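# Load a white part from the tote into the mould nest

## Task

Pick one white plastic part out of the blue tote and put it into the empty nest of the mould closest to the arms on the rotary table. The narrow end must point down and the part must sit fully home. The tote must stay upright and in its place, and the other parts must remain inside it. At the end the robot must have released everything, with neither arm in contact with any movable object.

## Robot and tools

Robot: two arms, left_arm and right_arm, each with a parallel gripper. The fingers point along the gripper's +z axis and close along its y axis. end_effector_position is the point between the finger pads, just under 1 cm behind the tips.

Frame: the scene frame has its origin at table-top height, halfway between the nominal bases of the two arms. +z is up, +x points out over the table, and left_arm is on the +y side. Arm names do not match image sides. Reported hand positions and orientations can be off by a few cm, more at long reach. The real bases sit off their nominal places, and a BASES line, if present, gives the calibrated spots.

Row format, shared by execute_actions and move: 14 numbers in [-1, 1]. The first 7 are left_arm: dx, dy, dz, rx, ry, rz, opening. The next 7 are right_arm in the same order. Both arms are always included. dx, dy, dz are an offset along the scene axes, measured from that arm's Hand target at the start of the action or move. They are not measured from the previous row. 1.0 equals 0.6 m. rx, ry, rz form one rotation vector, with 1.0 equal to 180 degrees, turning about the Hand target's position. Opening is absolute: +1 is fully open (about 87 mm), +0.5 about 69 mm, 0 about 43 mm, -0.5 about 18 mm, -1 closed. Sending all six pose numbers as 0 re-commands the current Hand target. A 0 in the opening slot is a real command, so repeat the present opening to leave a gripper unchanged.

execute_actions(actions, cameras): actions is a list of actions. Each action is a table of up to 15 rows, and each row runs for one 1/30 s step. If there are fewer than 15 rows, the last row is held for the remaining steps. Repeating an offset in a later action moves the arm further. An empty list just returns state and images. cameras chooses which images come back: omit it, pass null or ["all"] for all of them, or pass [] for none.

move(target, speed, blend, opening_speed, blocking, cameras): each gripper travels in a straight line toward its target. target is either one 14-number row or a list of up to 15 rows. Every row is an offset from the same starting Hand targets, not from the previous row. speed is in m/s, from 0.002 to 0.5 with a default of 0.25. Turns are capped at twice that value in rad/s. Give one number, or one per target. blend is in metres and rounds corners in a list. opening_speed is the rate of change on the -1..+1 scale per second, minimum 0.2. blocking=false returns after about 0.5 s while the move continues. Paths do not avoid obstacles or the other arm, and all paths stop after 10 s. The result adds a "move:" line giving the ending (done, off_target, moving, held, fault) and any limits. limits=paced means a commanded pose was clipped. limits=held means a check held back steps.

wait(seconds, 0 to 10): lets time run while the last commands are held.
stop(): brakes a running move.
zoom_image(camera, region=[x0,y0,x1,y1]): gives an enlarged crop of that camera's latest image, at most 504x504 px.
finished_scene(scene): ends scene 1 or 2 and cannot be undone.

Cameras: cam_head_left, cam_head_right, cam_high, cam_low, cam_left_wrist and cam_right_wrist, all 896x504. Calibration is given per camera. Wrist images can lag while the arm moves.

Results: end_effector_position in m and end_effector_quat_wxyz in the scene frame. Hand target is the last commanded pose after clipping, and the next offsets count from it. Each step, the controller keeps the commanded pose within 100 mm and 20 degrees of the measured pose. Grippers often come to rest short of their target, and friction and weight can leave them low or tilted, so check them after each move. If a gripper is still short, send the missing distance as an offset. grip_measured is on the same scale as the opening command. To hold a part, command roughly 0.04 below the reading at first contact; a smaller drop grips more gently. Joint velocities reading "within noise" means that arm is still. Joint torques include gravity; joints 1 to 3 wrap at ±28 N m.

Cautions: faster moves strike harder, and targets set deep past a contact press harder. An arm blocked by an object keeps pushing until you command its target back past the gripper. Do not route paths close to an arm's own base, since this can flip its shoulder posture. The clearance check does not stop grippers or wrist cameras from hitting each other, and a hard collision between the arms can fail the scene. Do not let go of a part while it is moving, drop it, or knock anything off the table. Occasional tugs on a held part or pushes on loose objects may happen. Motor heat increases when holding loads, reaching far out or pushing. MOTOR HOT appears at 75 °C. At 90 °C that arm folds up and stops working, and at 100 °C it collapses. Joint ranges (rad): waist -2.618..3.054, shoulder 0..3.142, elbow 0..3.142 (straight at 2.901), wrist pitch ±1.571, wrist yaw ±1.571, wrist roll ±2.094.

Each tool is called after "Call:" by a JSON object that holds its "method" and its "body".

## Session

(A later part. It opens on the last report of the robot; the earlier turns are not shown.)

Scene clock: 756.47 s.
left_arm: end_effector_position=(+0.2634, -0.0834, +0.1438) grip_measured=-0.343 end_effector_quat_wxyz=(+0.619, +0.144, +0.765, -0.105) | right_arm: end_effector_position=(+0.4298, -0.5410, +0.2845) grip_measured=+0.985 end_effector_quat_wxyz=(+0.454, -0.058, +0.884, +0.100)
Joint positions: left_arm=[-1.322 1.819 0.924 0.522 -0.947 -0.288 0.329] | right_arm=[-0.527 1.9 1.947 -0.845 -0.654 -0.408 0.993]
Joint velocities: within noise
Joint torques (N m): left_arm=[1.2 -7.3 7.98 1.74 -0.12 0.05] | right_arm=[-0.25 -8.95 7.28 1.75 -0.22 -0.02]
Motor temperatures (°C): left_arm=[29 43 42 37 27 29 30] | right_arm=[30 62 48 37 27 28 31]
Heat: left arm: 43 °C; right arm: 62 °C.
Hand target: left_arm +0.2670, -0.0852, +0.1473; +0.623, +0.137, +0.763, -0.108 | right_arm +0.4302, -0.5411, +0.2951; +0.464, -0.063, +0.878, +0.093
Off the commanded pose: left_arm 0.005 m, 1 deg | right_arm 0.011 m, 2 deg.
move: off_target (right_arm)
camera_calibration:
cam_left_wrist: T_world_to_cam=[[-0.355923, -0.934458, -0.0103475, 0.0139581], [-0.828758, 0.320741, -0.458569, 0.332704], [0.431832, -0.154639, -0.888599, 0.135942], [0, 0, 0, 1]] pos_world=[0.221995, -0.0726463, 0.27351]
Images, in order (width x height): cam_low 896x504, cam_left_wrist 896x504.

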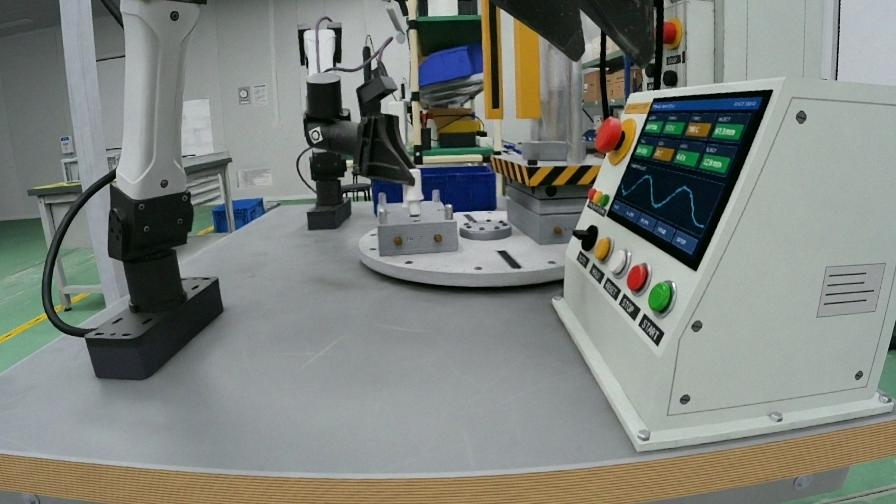

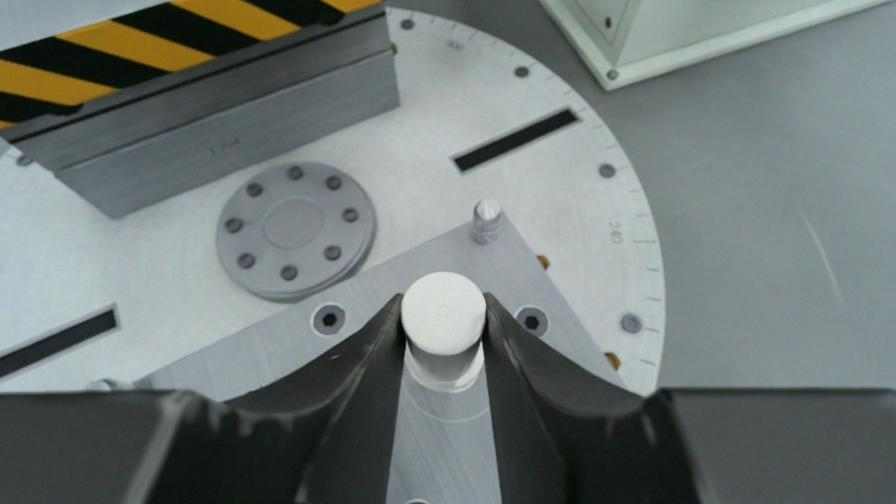

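Call:
{"method": "move", "body": {"target": [[0.001,-0.006,0.02,0,0,0,-0.45,0,0,0,0,0,0,1],[0.001,-0.006,-0.001,0,0,0,-0.45,0,0,0,0,0,0,1]], "speed": 0.05, "cameras": ["cam_low","cam_left_wrist"]}}

Call:
{"method": "zoom_image", "body": {"camera": "cam_low", "region": [370, 150, 460, 240]}}

Call:
{"method": "zoom_image", "body": {"camera": "cam_left_wrist", "region": [346, 250, 546, 430]}}

Scene clock: 764.07 s.
left_arm: end_effector_position=(+0.2643, -0.0870, +0.1489) grip_measured=-0.343 end_effector_quat_wxyz=(+0.621, +0.140, +0.763, -0.109) | right_arm: end_effector_position=(+0.4298, -0.5410, +0.2845) grip_measured=+0.985 end_effector_quat_wxyz=(+0.454, -0.058, +0.884, +0.100)
Joint positions: left_arm=[-1.322 1.819 0.94 0.52 -0.947 -0.288 0.329] | right_arm=[-0.527 1.9 1.947 -0.845 -0.654 -0.408 0.993]
Joint velocities: within noise
Joint torques (N m): left_arm=[1.14 -6.37 7.99 1.74 -0.12 0.03] | right_arm=[-0.34 -8.95 7.34 1.75 -0.22 -0.02]
Motor temperatures (°C): left_arm=[29 43 43 37 27 29 30] | right_arm=[30 62 48 37 27 28 31]
Heat: left arm: 43 °C; right arm: 62 °C.
Hand target: left_arm +0.2676, -0.0888, +0.1467; +0.623, +0.137, +0.763, -0.108 | right_arm +0.4302, -0.5411, +0.2951; +0.464, -0.063, +0.878, +0.093
Off the commanded pose: left_arm 0.004 m, 0 deg | right_arm 0.011 m, 2 deg.
move: off_target (right_arm)
camera_calibration:
cam_left_wrist: T_world_to_cam=[[-0.355907, -0.934521, 0.000352265, 0.00938586], [-0.827353, 0.314918, -0.465095, 0.33701], [0.434531, -0.165822, -0.885261, 0.137406], [0, 0, 0, 1]] pos_world=[0.22246, -0.0745742, 0.278379]
Images, in order (width x height): cam_low 896x504, cam_left_wrist 896x504.

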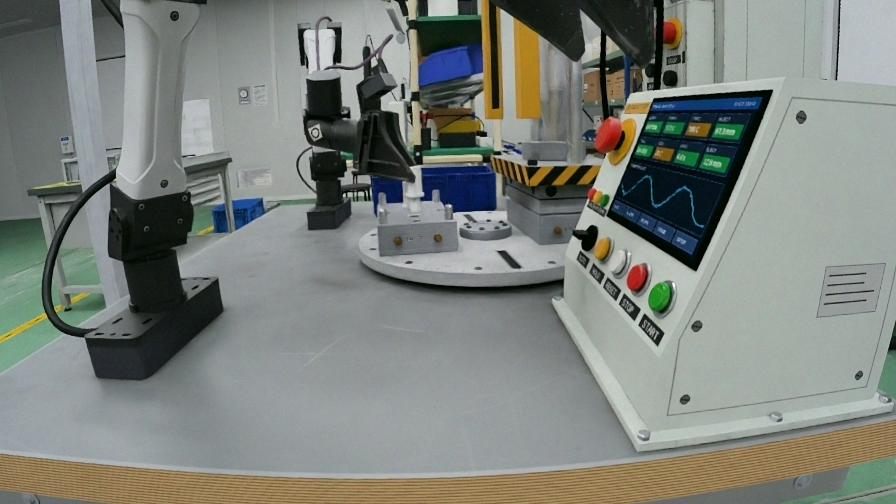

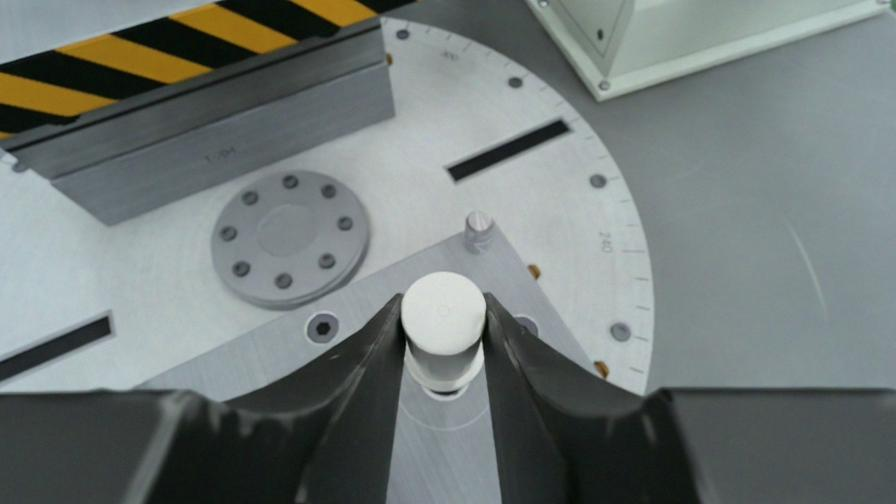

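Scaled by 5.600 from the camera's 896x504 image, which has a finer 1280x720 frame.

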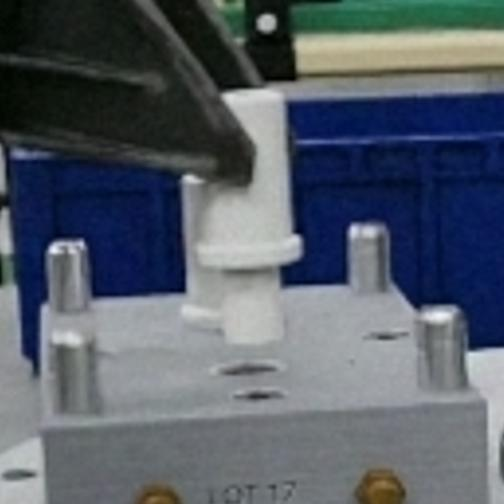

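Scaled by 2.520 from the camera's 896x504 image, which has a finer 1280x720 frame.

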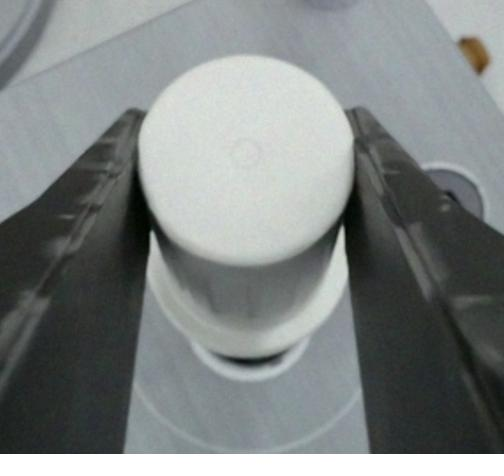

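Call:
{"method": "move", "body": {"target": [-0.0015,0.001,-0.017,0,0,0,-0.45,0,0,0,0,0,0,1], "speed": 0.03, "cameras": ["cam_low","cam_left_wrist"]}}

Call:
{"method": "zoom_image", "body": {"camera": "cam_low", "region": [370, 150, 460, 240]}}

Call:
{"method": "zoom_image", "body": {"camera": "cam_left_wrist", "region": [346, 250, 546, 430]}}

Scene clock: 772.33 s.
left_arm: end_effector_position=(+0.2652, -0.0910, +0.1473) grip_measured=-0.343 end_effector_quat_wxyz=(+0.624, +0.134, +0.761, -0.117) | right_arm: end_effector_position=(+0.4298, -0.5410, +0.2845) grip_measured=+0.985 end_effector_quat_wxyz=(+0.454, -0.058, +0.884, +0.100)
Joint positions: left_arm=[-1.322 1.838 0.94 0.561 -0.947 -0.288 0.329] | right_arm=[-0.527 1.9 1.947 -0.845 -0.654 -0.408 0.993]
Joint velocities: within noise
Joint torques (N m): left_arm=[0.94 -6.2 6.04 1.74 -0.13 0.03] | right_arm=[-0.36 -8.91 7.31 1.75 -0.22 0]
Motor temperatures (°C): left_arm=[29 43 43 37 27 29 31] | right_arm=[30 62 48 37 27 28 31]
Heat: left arm: 43 °C; right arm: 62 °C.
Hand target: left_arm +0.2667, -0.0882, +0.1365; +0.623, +0.137, +0.763, -0.108 | right_arm +0.4302, -0.5411, +0.2951; +0.464, -0.063, +0.878, +0.093
Off the commanded pose: left_arm 0.011 m, 1 deg | right_arm 0.011 m, 2 deg.
move: off_target (left_arm, right_arm)
camera_calibration:
cam_left_wrist: T_world_to_cam=[[-0.355955, -0.934324, 0.0182891, 0.00334242], [-0.824954, 0.304973, -0.475861, 0.338387], [0.43903, -0.184473, -0.87933, 0.131122], [0, 0, 0, 1]] pos_world=[0.222777, -0.0758874, 0.276264]
Images, in order (width x height): cam_low 896x504, cam_left_wrist 896x504.

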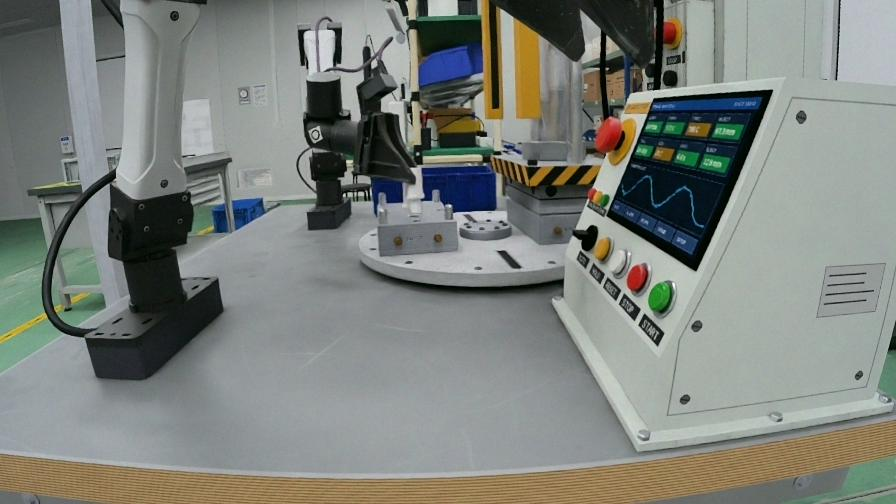

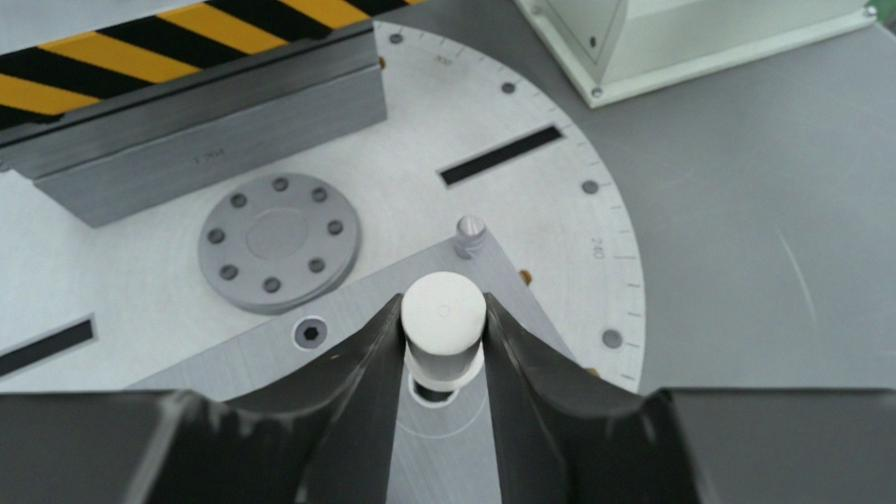

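Scaled by 5.600 from the camera's 896x504 image, which has a finer 1280x720 frame.

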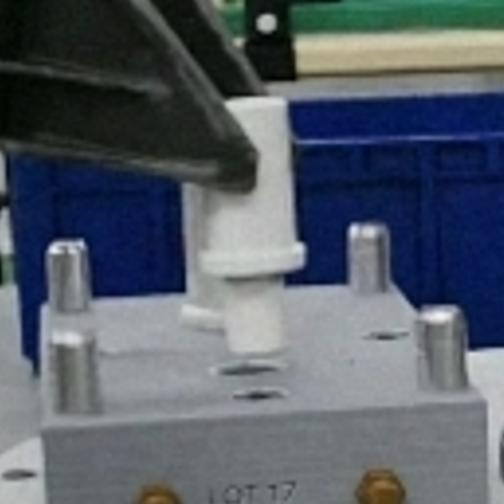

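Scaled by 2.520 from the camera's 896x504 image, which has a finer 1280x720 frame.

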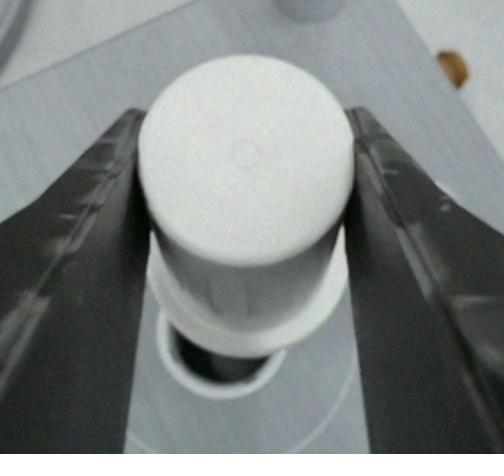

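Call:
{"method": "move", "body": {"target": [-0.0015,0.009,-0.008,0,0,0,-0.45,0,0,0,0,0,0,1], "speed": 0.03, "cameras": ["cam_low","cam_left_wrist"]}}

Call:
{"method": "zoom_image", "body": {"camera": "cam_low", "region": [370, 150, 460, 240]}}

Call:
{"method": "zoom_image", "body": {"camera": "cam_left_wrist", "region": [346, 250, 546, 430]}}

Scene clock: 786.93 s.
left_arm: end_effector_position=(+0.2640, -0.0860, +0.1407) grip_measured=-0.343 end_effector_quat_wxyz=(+0.624, +0.135, +0.761, -0.116) | right_arm: end_effector_position=(+0.4298, -0.5410, +0.2845) grip_measured=+0.985 end_effector_quat_wxyz=(+0.454, -0.058, +0.884, +0.100)
Joint positions: left_arm=[-1.322 1.838 0.909 0.589 -0.947 -0.288 0.329] | right_arm=[-0.527 1.9 1.947 -0.845 -0.654 -0.408 0.993]
Joint velocities: within noise
Joint torques (N m): left_arm=[1.06 -6.42 5.86 1.75 -0.12 0.03] | right_arm=[-0.36 -8.98 7.39 1.75 -0.22 0.04]
Motor temperatures (°C): left_arm=[29 43 43 37 27 29 31] | right_arm=[30 63 48 37 27 28 31]
Heat: left arm: 43 °C; right arm: 63 °C.
Hand target: left_arm +0.2658, -0.0827, +0.1316; +0.623, +0.137, +0.763, -0.107 | right_arm +0.4302, -0.5411, +0.2951; +0.464, -0.063, +0.878, +0.093
Off the commanded pose: left_arm 0.010 m, 1 deg | right_arm 0.011 m, 2 deg.
move: off_target (right_arm)
camera_calibration:
cam_left_wrist: T_world_to_cam=[[-0.355943, -0.934375, 0.015772, 0.00806815], [-0.825294, 0.306382, -0.474363, 0.332722], [0.438401, -0.181863, -0.880188, 0.127298], [0, 0, 0, 1]] pos_world=[0.221658, -0.0712507, 0.26975]
Images, in order (width x height): cam_low 896x504, cam_left_wrist 896x504.

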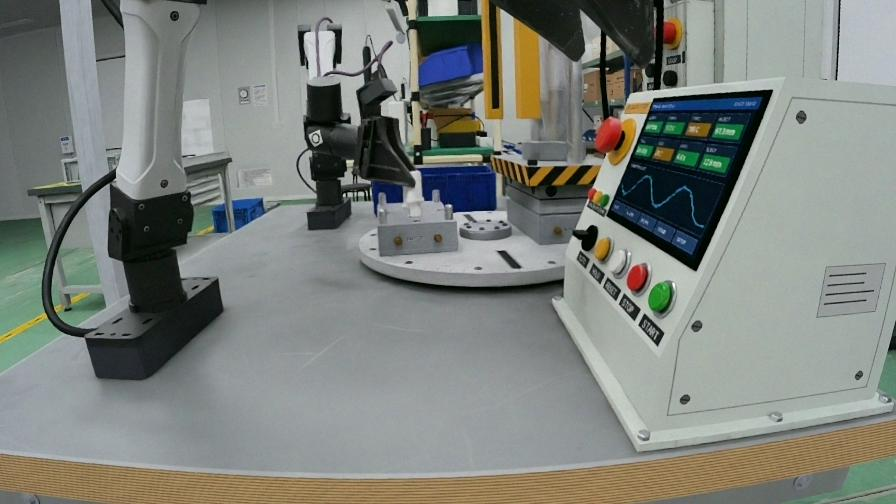

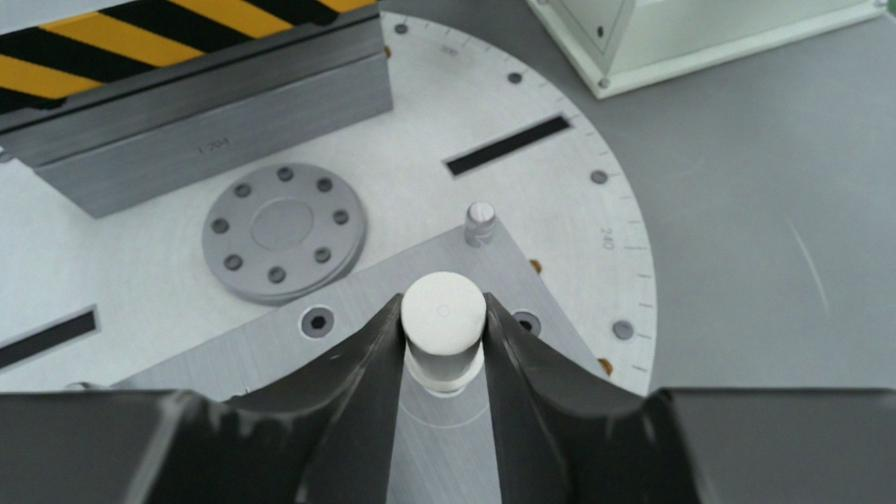

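Scaled by 5.600 from the camera's 896x504 image, which has a finer 1280x720 frame.

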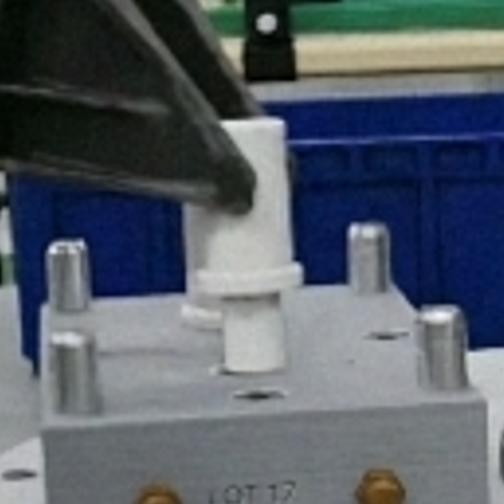

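Scaled by 2.520 from the camera's 896x504 image, which has a finer 1280x720 frame.

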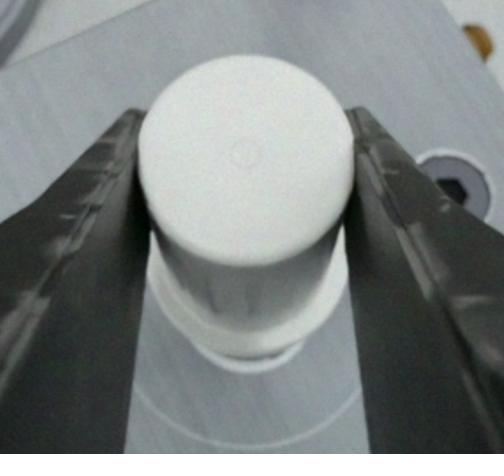

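Call:
{"method": "move", "body": {"target": [-0.004,0.002,-0.002,0.004,0.009,0,-0.45,0,0,0,0,0,0,1], "speed": 0.03, "cameras": ["cam_low","cam_left_wrist"]}}

Call:
{"method": "zoom_image", "body": {"camera": "cam_low", "region": [370, 150, 460, 240]}}

Call:
{"method": "zoom_image", "body": {"camera": "cam_left_wrist", "region": [346, 250, 546, 430]}}

Scene clock: 796.83 s.
left_arm: end_effector_position=(+0.2639, -0.0856, +0.1400) grip_measured=-0.343 end_effector_quat_wxyz=(+0.622, +0.128, +0.763, -0.119) | right_arm: end_effector_position=(+0.4298, -0.5410, +0.2845) grip_measured=+0.985 end_effector_quat_wxyz=(+0.454, -0.058, +0.884, +0.100)
Joint positions: left_arm=[-1.322 1.838 0.909 0.583 -0.951 -0.308 0.329] | right_arm=[-0.527 1.9 1.947 -0.845 -0.654 -0.408 0.993]
Joint velocities: within noise
Joint torques (N m): left_arm=[1.01 -7.6 7.23 1 0.02 -0.14] | right_arm=[-0.27 -8.99 7.28 1.74 -0.23 0]
Motor temperatures (°C): left_arm=[29 43 43 37 27 29 31] | right_arm=[30 63 48 37 27 28 31]
Heat: left arm: 43 °C; right arm: 63 °C.
Hand target: left_arm +0.2634, -0.0816, +0.1305; +0.611, +0.140, +0.772, -0.105 | right_arm +0.4302, -0.5411, +0.2951; +0.464, -0.063, +0.878, +0.093
Off the commanded pose: left_arm 0.010 m, 3 deg | right_arm 0.011 m, 2 deg.
move: off_target (left_arm, right_arm)
camera_calibration:
cam_left_wrist: T_world_to_cam=[[-0.348456, -0.936855, 0.0296943, 0.00429682], [-0.830848, 0.294053, -0.472466, 0.332325], [0.4339, -0.189305, -0.880849, 0.127419], [0, 0, 0, 1]] pos_world=[0.222322, -0.0695744, 0.269122]
Images, in order (width x height): cam_low 896x504, cam_left_wrist 896x504.

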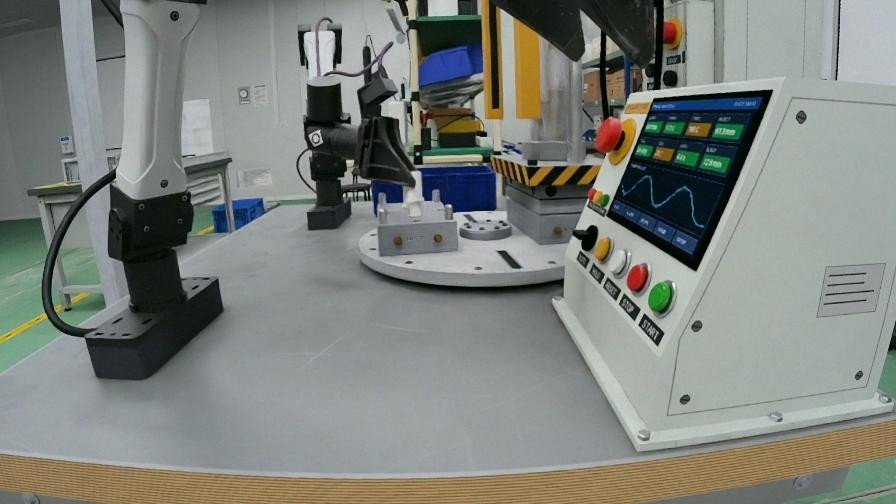

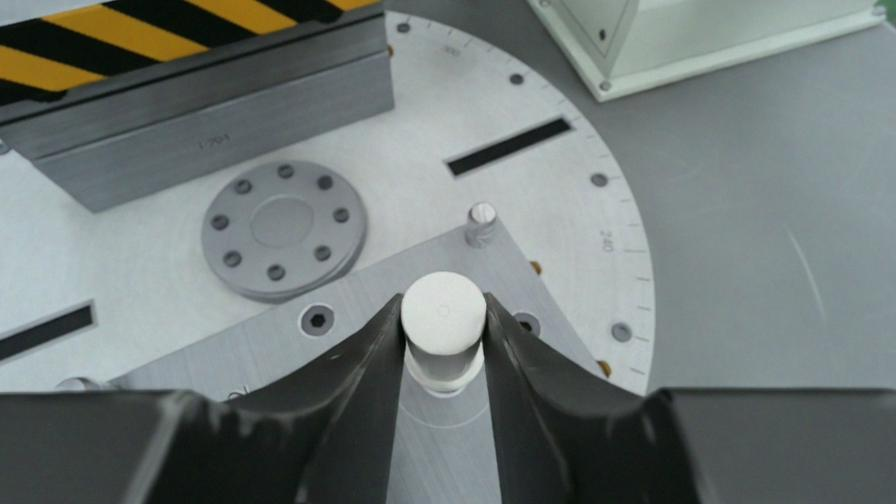

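Scaled by 5.600 from the camera's 896x504 image, which has a finer 1280x720 frame.

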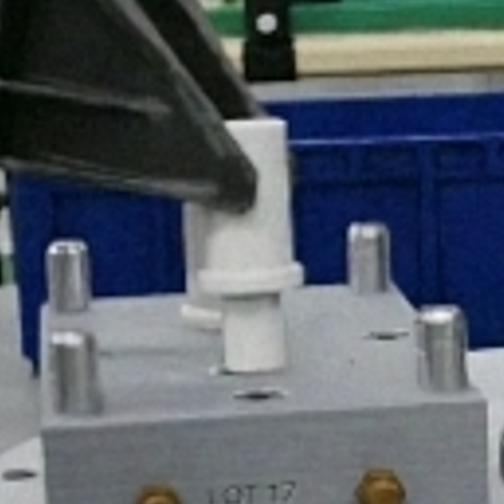

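Scaled by 2.520 from the camera's 896x504 image, which has a finer 1280x720 frame.

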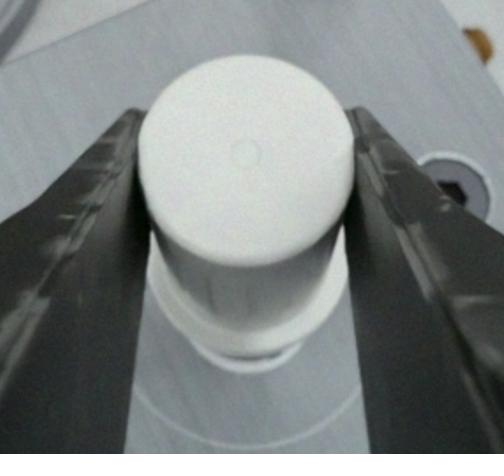

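Call:
{"method": "move", "body": {"target": [[-0.01,0,-0.004,0.003,-0.004,0,-0.45,0,0,0,0,0,0,1],[-0.003,0.008,-0.004,0.003,-0.004,0,-0.45,0,0,0,0,0,0,1],[0.004,0,-0.004,0.003,-0.004,0,-0.45,0,0,0,0,0,0,1],[-0.003,-0.008,-0.004,0.003,-0.004,0,-0.45,0,0,0,0,0,0,1],[-0.01,0,-0.006,0.003,-0.004,0,-0.45,0,0,0,0,0,0,1],[-0.003,0.005,-0.006,0.003,-0.004,0,-0.45,0,0,0,0,0,0,1],[-0.003,0,-0.006,0.003,-0.004,0,-0.45,0,0,0,0,0,0,1]], "blend": [0.002,0.002,0.002,0.002,0.002,0.002,0], "speed": 0.02, "cameras": ["cam_low","cam_left_wrist"]}}

Call:
{"method": "zoom_image", "body": {"camera": "cam_low", "region": [370, 150, 460, 240]}}

Call:
{"method": "zoom_image", "body": {"camera": "cam_left_wrist", "region": [346, 250, 546, 430]}}

Scene clock: 817.97 s.
left_arm: end_effector_position=(+0.2621, -0.0846, +0.1371) grip_measured=-0.343 end_effector_quat_wxyz=(+0.620, +0.133, +0.765, -0.114) | right_arm: end_effector_position=(+0.4298, -0.5410, +0.2845) grip_measured=+0.985 end_effector_quat_wxyz=(+0.454, -0.058, +0.884, +0.100)
Joint positions: left_arm=[-1.325 1.838 0.907 0.569 -0.952 -0.309 0.329] | right_arm=[-0.527 1.9 1.947 -0.845 -0.654 -0.408 0.993]
Joint velocities: within noise
Joint torques (N m): left_arm=[0.68 -6.5 6.68 1.42 -0.13 0.04] | right_arm=[-0.32 -8.96 7.28 1.74 -0.26 0]
Motor temperatures (°C): left_arm=[29 44 44 36 27 29 31] | right_arm=[30 63 48 37 27 28 31]
Heat: left arm: 44 °C; right arm: 63 °C.
Hand target: left_arm +0.2617, -0.0814, +0.1269; +0.615, +0.143, +0.769, -0.100 | right_arm +0.4302, -0.5411, +0.2951; +0.464, -0.063, +0.878, +0.093
Off the commanded pose: left_arm 0.011 m, 2 deg | right_arm 0.011 m, 2 deg.
move: off_target (left_arm, right_arm); blend cut to 0.0015 m at target 6
camera_calibration:
cam_left_wrist: T_world_to_cam=[[-0.350953, -0.936217, 0.0181432, 0.00701149], [-0.831912, 0.302841, -0.464983, 0.329157], [0.429831, -0.17828, -0.885134, 0.128461], [0, 0, 0, 1]] pos_world=[0.221074, -0.070216, 0.26663]
Images, in order (width x height): cam_low 896x504, cam_left_wrist 896x504.

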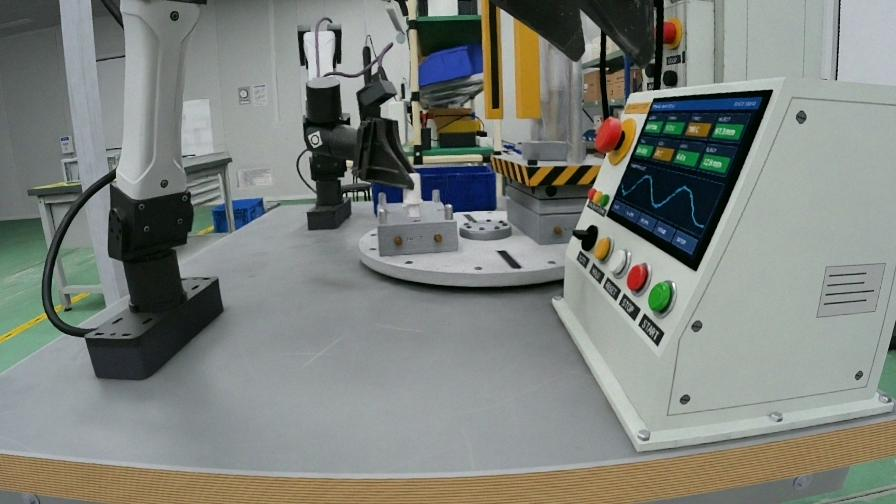

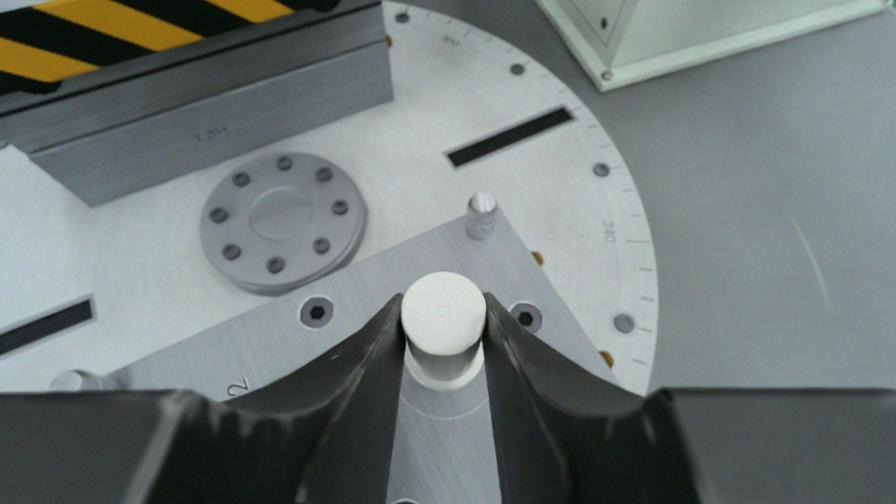

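Scaled by 5.600 from the camera's 896x504 image, which has a finer 1280x720 frame.

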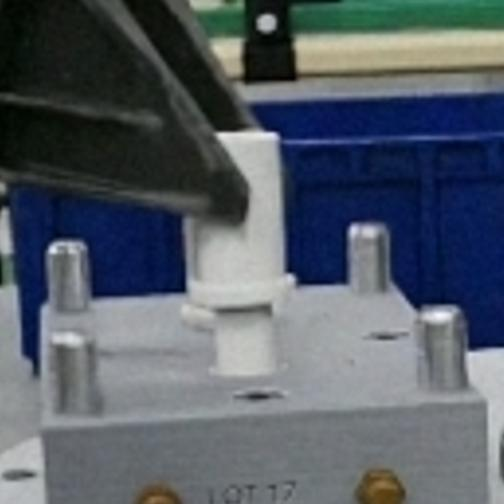

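Scaled by 2.520 from the camera's 896x504 image, which has a finer 1280x720 frame.

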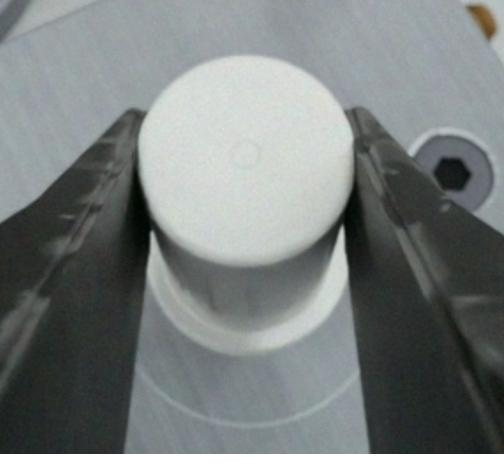

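Call:
{"method": "move", "body": {"target": [[0.003,0.003,-0.015,0,0,0,-0.45,0,0,0,0,0,0,1],[0.005,-0.003,-0.018,0,0,0,-0.45,0,0,0,0,0,0,1],[-0.001,-0.001,-0.02,0,0,0,-0.45,0,0,0,0,0,0,1],[0.003,0.001,-0.02,0,0,0,-0.45,0,0,0,0,0,0,1]], "blend": [0.002,0.002,0.002,0], "speed": 0.02, "cameras": ["cam_low","cam_left_wrist"]}}

Call:
{"method": "zoom_image", "body": {"camera": "cam_low", "region": [370, 150, 460, 240]}}

Call:
{"method": "zoom_image", "body": {"camera": "cam_left_wrist", "region": [346, 250, 546, 430]}}

Scene clock: 828.17 s.
left_arm: end_effector_position=(+0.2623, -0.0855, +0.1270) grip_measured=-0.343 end_effector_quat_wxyz=(+0.619, +0.135, +0.766, -0.111) | right_arm: end_effector_position=(+0.4298, -0.5410, +0.2845) grip_measured=+0.985 end_effector_quat_wxyz=(+0.454, -0.058, +0.884, +0.100)
Joint positions: left_arm=[-1.325 1.867 0.902 0.595 -0.952 -0.309 0.329] | right_arm=[-0.527 1.9 1.947 -0.845 -0.654 -0.408 0.993]
Joint velocities: within noise
Joint torques (N m): left_arm=[1.11 -6.35 5.31 1.69 -0.08 0.06] | right_arm=[-0.4 -9.06 7.35 1.73 -0.23 0.03]
Motor temperatures (°C): left_arm=[29 44 43 37 27 29 31] | right_arm=[30 63 48 37 27 28 31]
Heat: left arm: 44 °C; right arm: 63 °C.
Hand target: left_arm +0.2635, -0.0808, +0.1148; +0.615, +0.143, +0.769, -0.100 | right_arm +0.4302, -0.5411, +0.2951; +0.464, -0.063, +0.878, +0.093
Off the commanded pose: left_arm 0.013 m, 2 deg | right_arm 0.011 m, 2 deg.
move: off_target (left_arm, right_arm); blend cut to 0.0013 m at target 3
camera_calibration:
cam_left_wrist: T_world_to_cam=[[-0.350924, -0.936337, 0.0111794, 0.00727377], [-0.832811, 0.306621, -0.46088, 0.324972], [0.428111, -0.171044, -0.887392, 0.120641], [0, 0, 0, 1]] pos_world=[0.221545, -0.0721977, 0.256748]
Images, in order (width x height): cam_low 896x504, cam_left_wrist 896x504.

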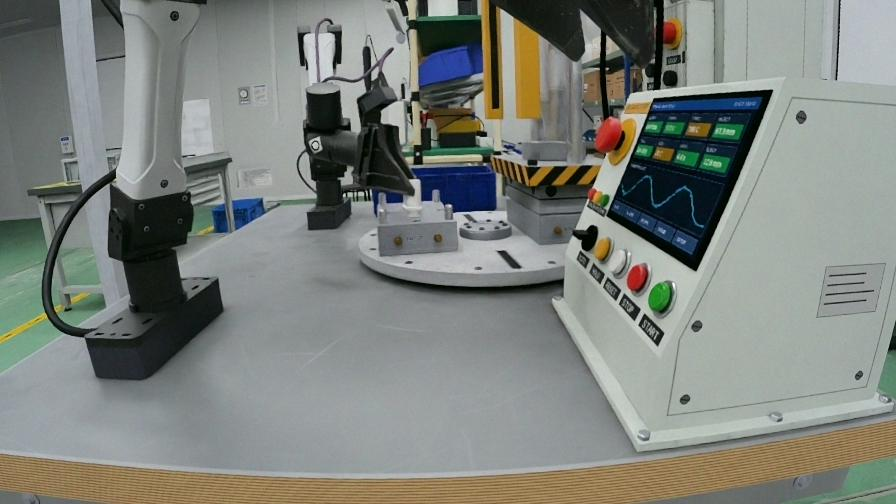

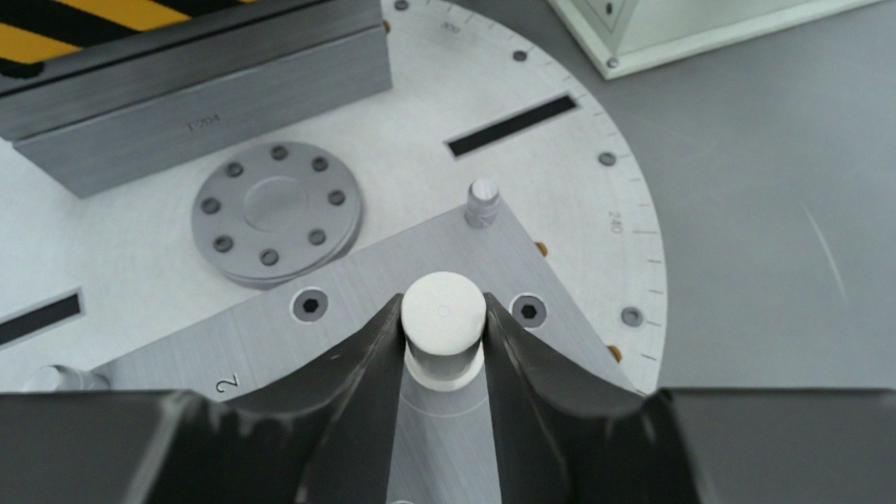

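Scaled by 5.600 from the camera's 896x504 image, which has a finer 1280x720 frame.

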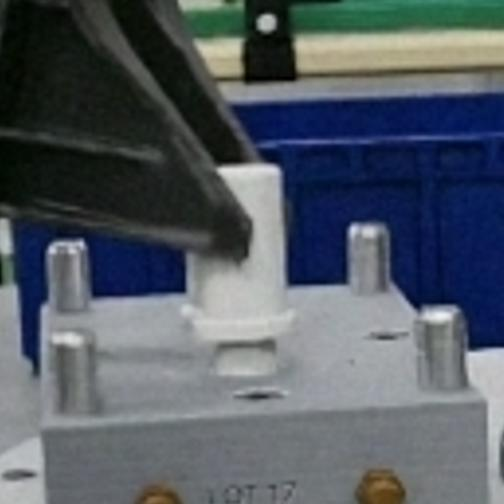

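Scaled by 2.520 from the camera's 896x504 image, which has a finer 1280x720 frame.

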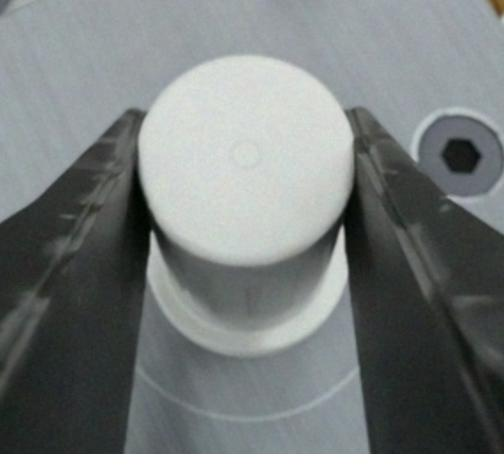

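Call:
{"method": "move", "body": {"target": [[0,-0.002,-0.01,0,0,0,-0.45,0,0,0,0,0,0,1],[-0.003,-0.006,-0.015,0,0,0,-0.45,0,0,0,0,0,0,1],[0.0,-0.004,-0.02,0,0,0,-0.45,0,0,0,0,0,0,1]], "blend": [0.002,0.002,0], "speed": 0.02, "cameras": ["cam_low","cam_left_wrist"]}}

Call:
{"method": "zoom_image", "body": {"camera": "cam_low", "region": [370, 150, 460, 240]}}

Scene clock: 834.50 s.
left_arm: end_effector_position=(+0.2629, -0.0870, +0.1165) grip_measured=-0.343 end_effector_quat_wxyz=(+0.619, +0.136, +0.766, -0.110) | right_arm: end_effector_position=(+0.4298, -0.5410, +0.2845) grip_measured=+0.985 end_effector_quat_wxyz=(+0.454, -0.058, +0.884, +0.100)
Joint positions: left_arm=[-1.325 1.903 0.897 0.634 -0.953 -0.307 0.329] | right_arm=[-0.527 1.9 1.947 -0.845 -0.654 -0.408 0.993]
Joint velocities: within noise
Joint torques (N m): left_arm=[0.95 -6.08 5.22 1.74 -0.09 0.02] | right_arm=[-0.31 -8.94 7.25 1.75 -0.25 0.01]
Motor temperatures (°C): left_arm=[29 44 43 37 27 29 31] | right_arm=[30 63 48 37 27 28 31]
Heat: left arm: 44 °C; right arm: 63 °C.
Hand target: left_arm +0.2635, -0.0832, +0.1027; +0.615, +0.143, +0.769, -0.100 | right_arm +0.4302, -0.5411, +0.2951; +0.464, -0.063, +0.878, +0.093
Off the commanded pose: left_arm 0.014 m, 1 deg | right_arm 0.011 m, 2 deg.
move: off_target (left_arm, right_arm); blend cut to 0.0018 m at target 2
camera_calibration:
cam_left_wrist: T_world_to_cam=[[-0.349975, -0.936727, 0.00773975, 0.00632342], [-0.832743, 0.30732, -0.460537, 0.321041], [0.429019, -0.167622, -0.887607, 0.110859], [0, 0, 0, 1]] pos_world=[0.221997, -0.0741566, 0.246202]
Images, in order (width x height): cam_low 896x504, cam_left_wrist 896x504.

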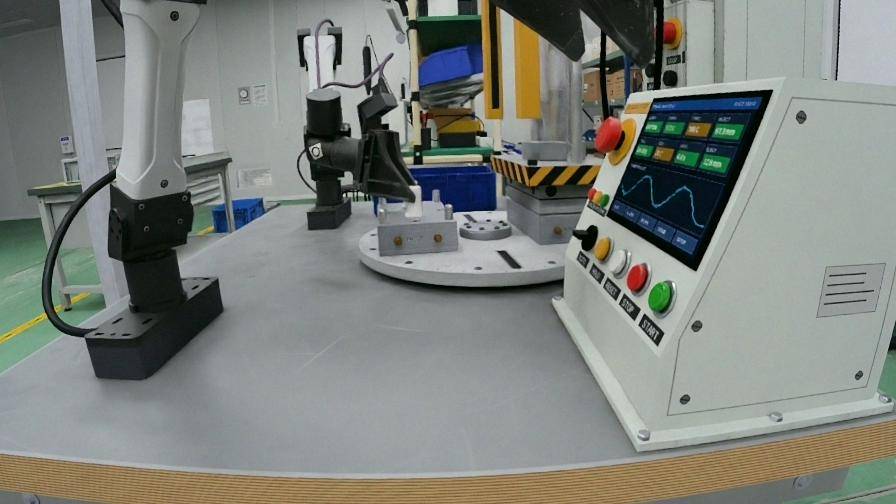

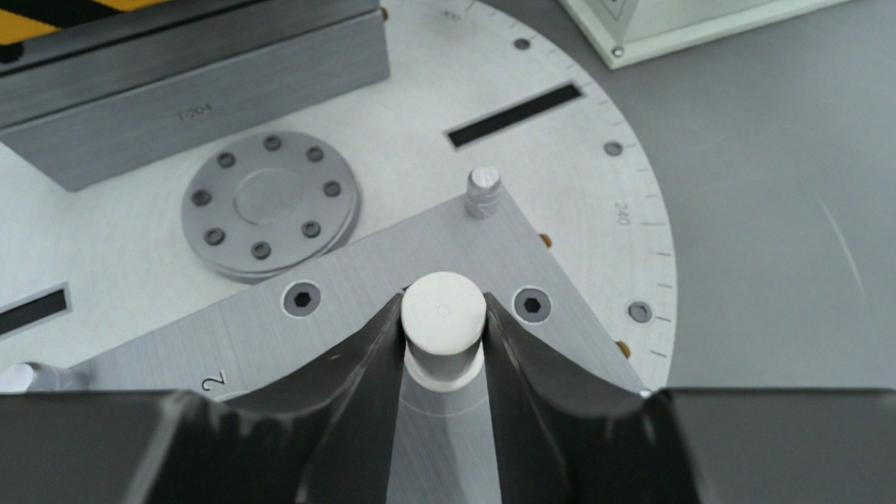

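Scaled by 5.600 from the camera's 896x504 image, which has a finer 1280x720 frame.

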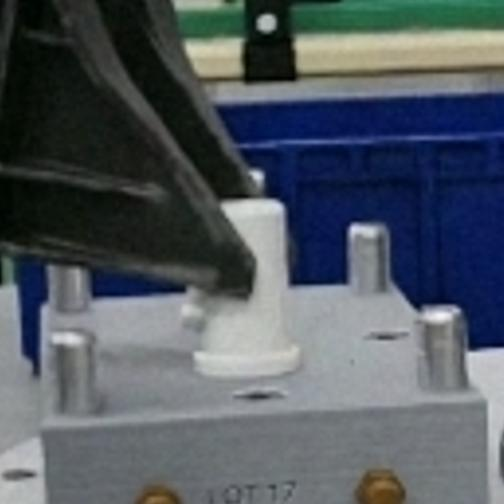

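Call:
{"method": "move", "body": {"target": [0.0,-0.002,-0.012,0,0,0,-0.45,0,0,0,0,0,0,1], "speed": 0.02, "cameras": ["cam_low"]}}

Call:
{"method": "zoom_image", "body": {"camera": "cam_low", "region": [370, 150, 460, 240]}}

Scene clock: 840.67 s.
left_arm: end_effector_position=(+0.2651, -0.0860, +0.1161) grip_measured=-0.343 end_effector_quat_wxyz=(+0.626, +0.128, +0.762, -0.107) | right_arm: end_effector_position=(+0.4298, -0.5410, +0.2845) grip_measured=+0.985 end_effector_quat_wxyz=(+0.454, -0.058, +0.884, +0.100)
Joint positions: left_arm=[-1.325 1.917 0.894 0.671 -0.973 -0.298 0.329] | right_arm=[-0.527 1.9 1.947 -0.845 -0.654 -0.408 0.993]
Joint velocities: within noise
Joint torques (N m): left_arm=[0.88 -5.38 5.08 1.64 0.12 -0.09] | right_arm=[-0.36 -8.96 7.24 1.75 -0.24 0.01]
Motor temperatures (°C): left_arm=[29 43 43 37 27 29 31] | right_arm=[30 63 48 37 27 28 31]
Heat: left arm: 43 °C; right arm: 63 °C.
Hand target: left_arm +0.2635, -0.0844, +0.0956; +0.615, +0.143, +0.769, -0.100 | right_arm +0.4302, -0.5411, +0.2951; +0.464, -0.063, +0.878, +0.093
Off the commanded pose: left_arm 0.021 m, 2 deg | right_arm 0.011 m, 2 deg.
move: off_target (left_arm, right_arm)
Images, in order (width x height): cam_low 896x504.

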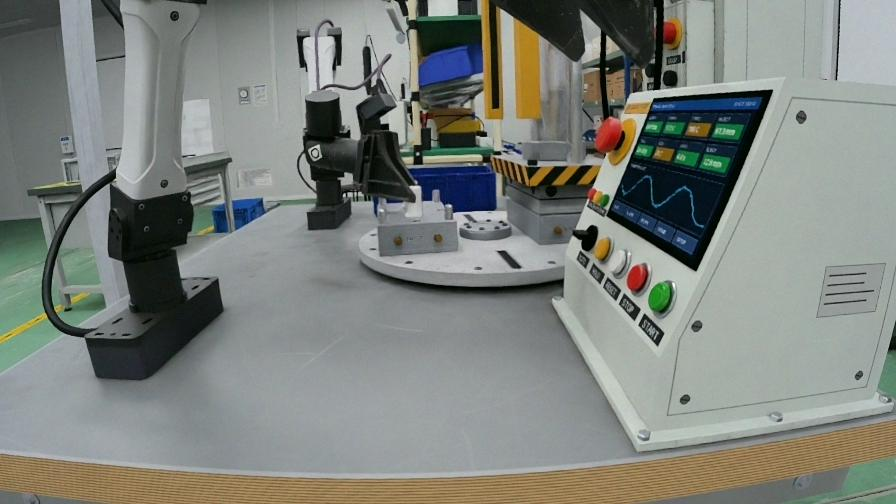

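Scaled by 5.600 from the camera's 896x504 image, which has a finer 1280x720 frame.

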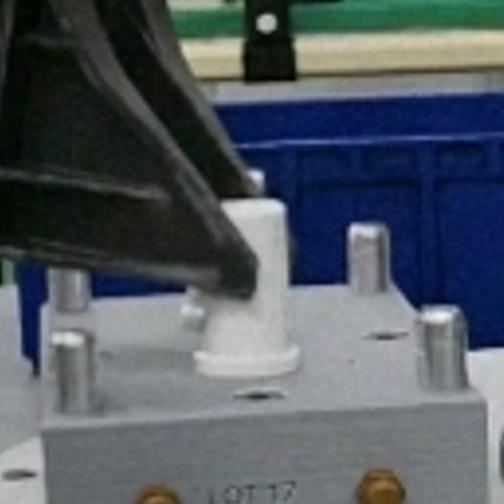

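Call:
{"method": "move", "body": {"target": [0.002,-0.002,0.025,0,0,0,-0.45,0,0,0,0,0,0,1], "speed": 0.03, "cameras": []}}

Call:
{"method": "move", "body": {"target": [0,0,0.005,0,0,0,0.1,0,0,0,0,0,0,1], "opening_speed": 0.4, "cameras": ["cam_low","cam_left_wrist"]}}

Call:
{"method": "zoom_image", "body": {"camera": "cam_low", "region": [370, 150, 460, 240]}}

Scene clock: 849.33 s.
left_arm: end_effector_position=(+0.2651, -0.0858, +0.1157) grip_measured=-0.343 end_effector_quat_wxyz=(+0.625, +0.128, +0.762, -0.106) | right_arm: end_effector_position=(+0.4298, -0.5410, +0.2845) grip_measured=+0.985 end_effector_quat_wxyz=(+0.454, -0.058, +0.884, +0.100)
Joint positions: left_arm=[-1.325 1.917 0.894 0.669 -0.973 -0.298 0.329] | right_arm=[-0.527 1.9 1.947 -0.845 -0.654 -0.408 0.993]
Joint velocities: within noise
Joint torques (N m): left_arm=[1.11 -8.16 7.31 1.09 0.15 -0.02] | right_arm=[-0.35 -8.92 7.38 1.75 -0.25 -0.01]
Motor temperatures (°C): left_arm=[29 43 43 37 27 29 31] | right_arm=[30 63 48 37 27 28 31]
Heat: left arm: 43 °C; right arm: 63 °C.
Hand target: left_arm +0.2647, -0.0856, +0.1105; +0.615, +0.143, +0.769, -0.100 | right_arm +0.4302, -0.5411, +0.2951; +0.464, -0.063, +0.878, +0.093
Off the commanded pose: left_arm 0.005 m, 2 deg | right_arm 0.011 m, 2 deg.
move: off_target (right_arm)
No camera images: "cameras" was empty.

Scene clock: 850.93 s.
left_arm: end_effector_position=(+0.2631, -0.0824, +0.1075) grip_measured=+0.100 end_effector_quat_wxyz=(+0.616, +0.146, +0.769, -0.092) | right_arm: end_effector_position=(+0.4298, -0.5410, +0.2845) grip_measured=+0.985 end_effector_quat_wxyz=(+0.454, -0.058, +0.884, +0.100)
Joint positions: left_arm=[-1.325 1.917 0.894 0.62 -0.962 -0.298 0.55] | right_arm=[-0.527 1.9 1.947 -0.845 -0.654 -0.408 0.993]
Joint velocities: within noise
Joint torques (N m): left_arm=[1.11 -8.8 7.77 1.44 0 -0.04] | right_arm=[-0.4 -8.98 7.32 1.72 -0.24 -0.01]
Motor temperatures (°C): left_arm=[29 43 43 37 27 29 31] | right_arm=[30 63 48 37 27 28 31]
Heat: left arm: 43 °C; right arm: 63 °C.
Hand target: left_arm +0.2647, -0.0856, +0.1136; +0.615, +0.143, +0.769, -0.100 | right_arm +0.4302, -0.5411, +0.2951; +0.464, -0.063, +0.878, +0.093
Off the commanded pose: left_arm 0.007 m, 1 deg | right_arm 0.011 m, 2 deg.
move: off_target (right_arm)
camera_calibration:
cam_left_wrist: T_world_to_cam=[[-0.344311, -0.938384, -0.0297489, 0.0130918], [-0.835076, 0.320579, -0.447076, 0.31589], [0.429066, -0.129091, -0.894001, 0.107418], [0, 0, 0, 1]] pos_world=[0.22221, -0.0751159, 0.237649]
Images, in order (width x height): cam_low 896x504, cam_left_wrist 896x504.

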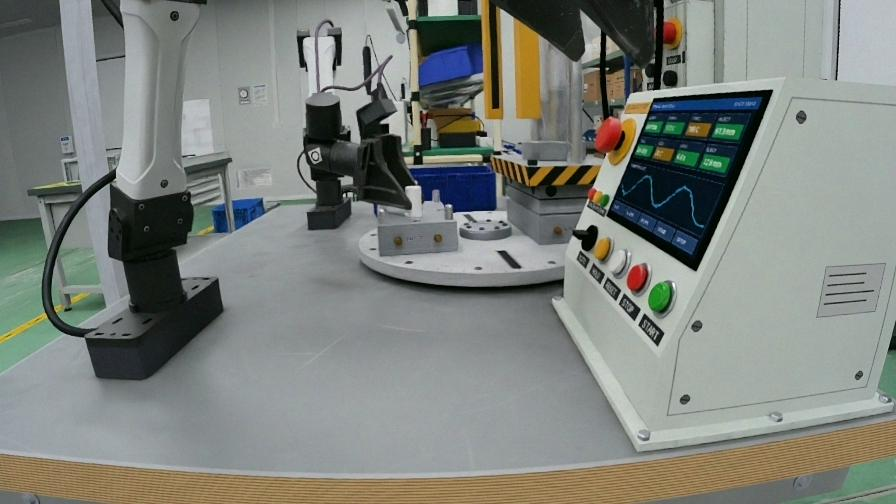

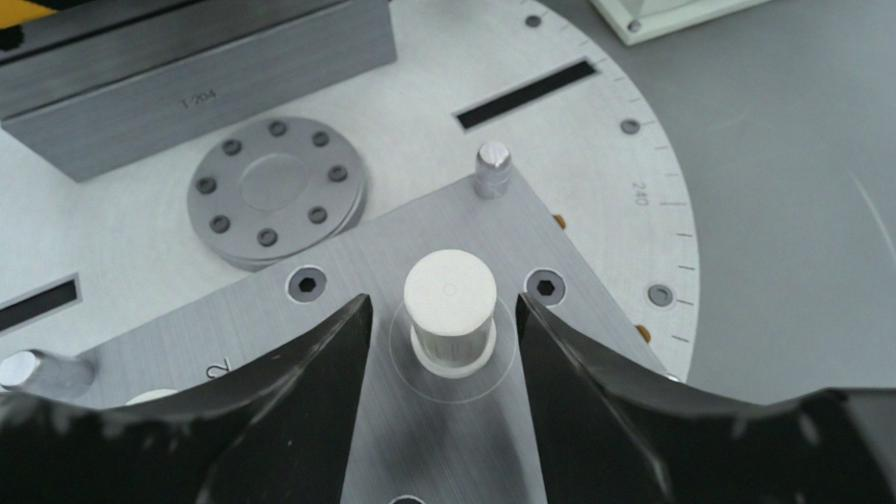

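Scaled by 5.600 from the camera's 896x504 image, which has a finer 1280x720 frame.

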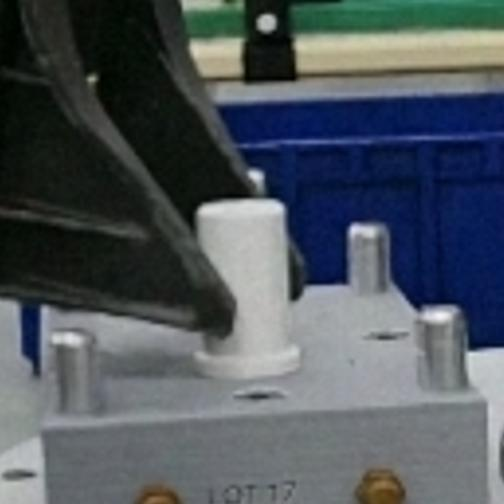

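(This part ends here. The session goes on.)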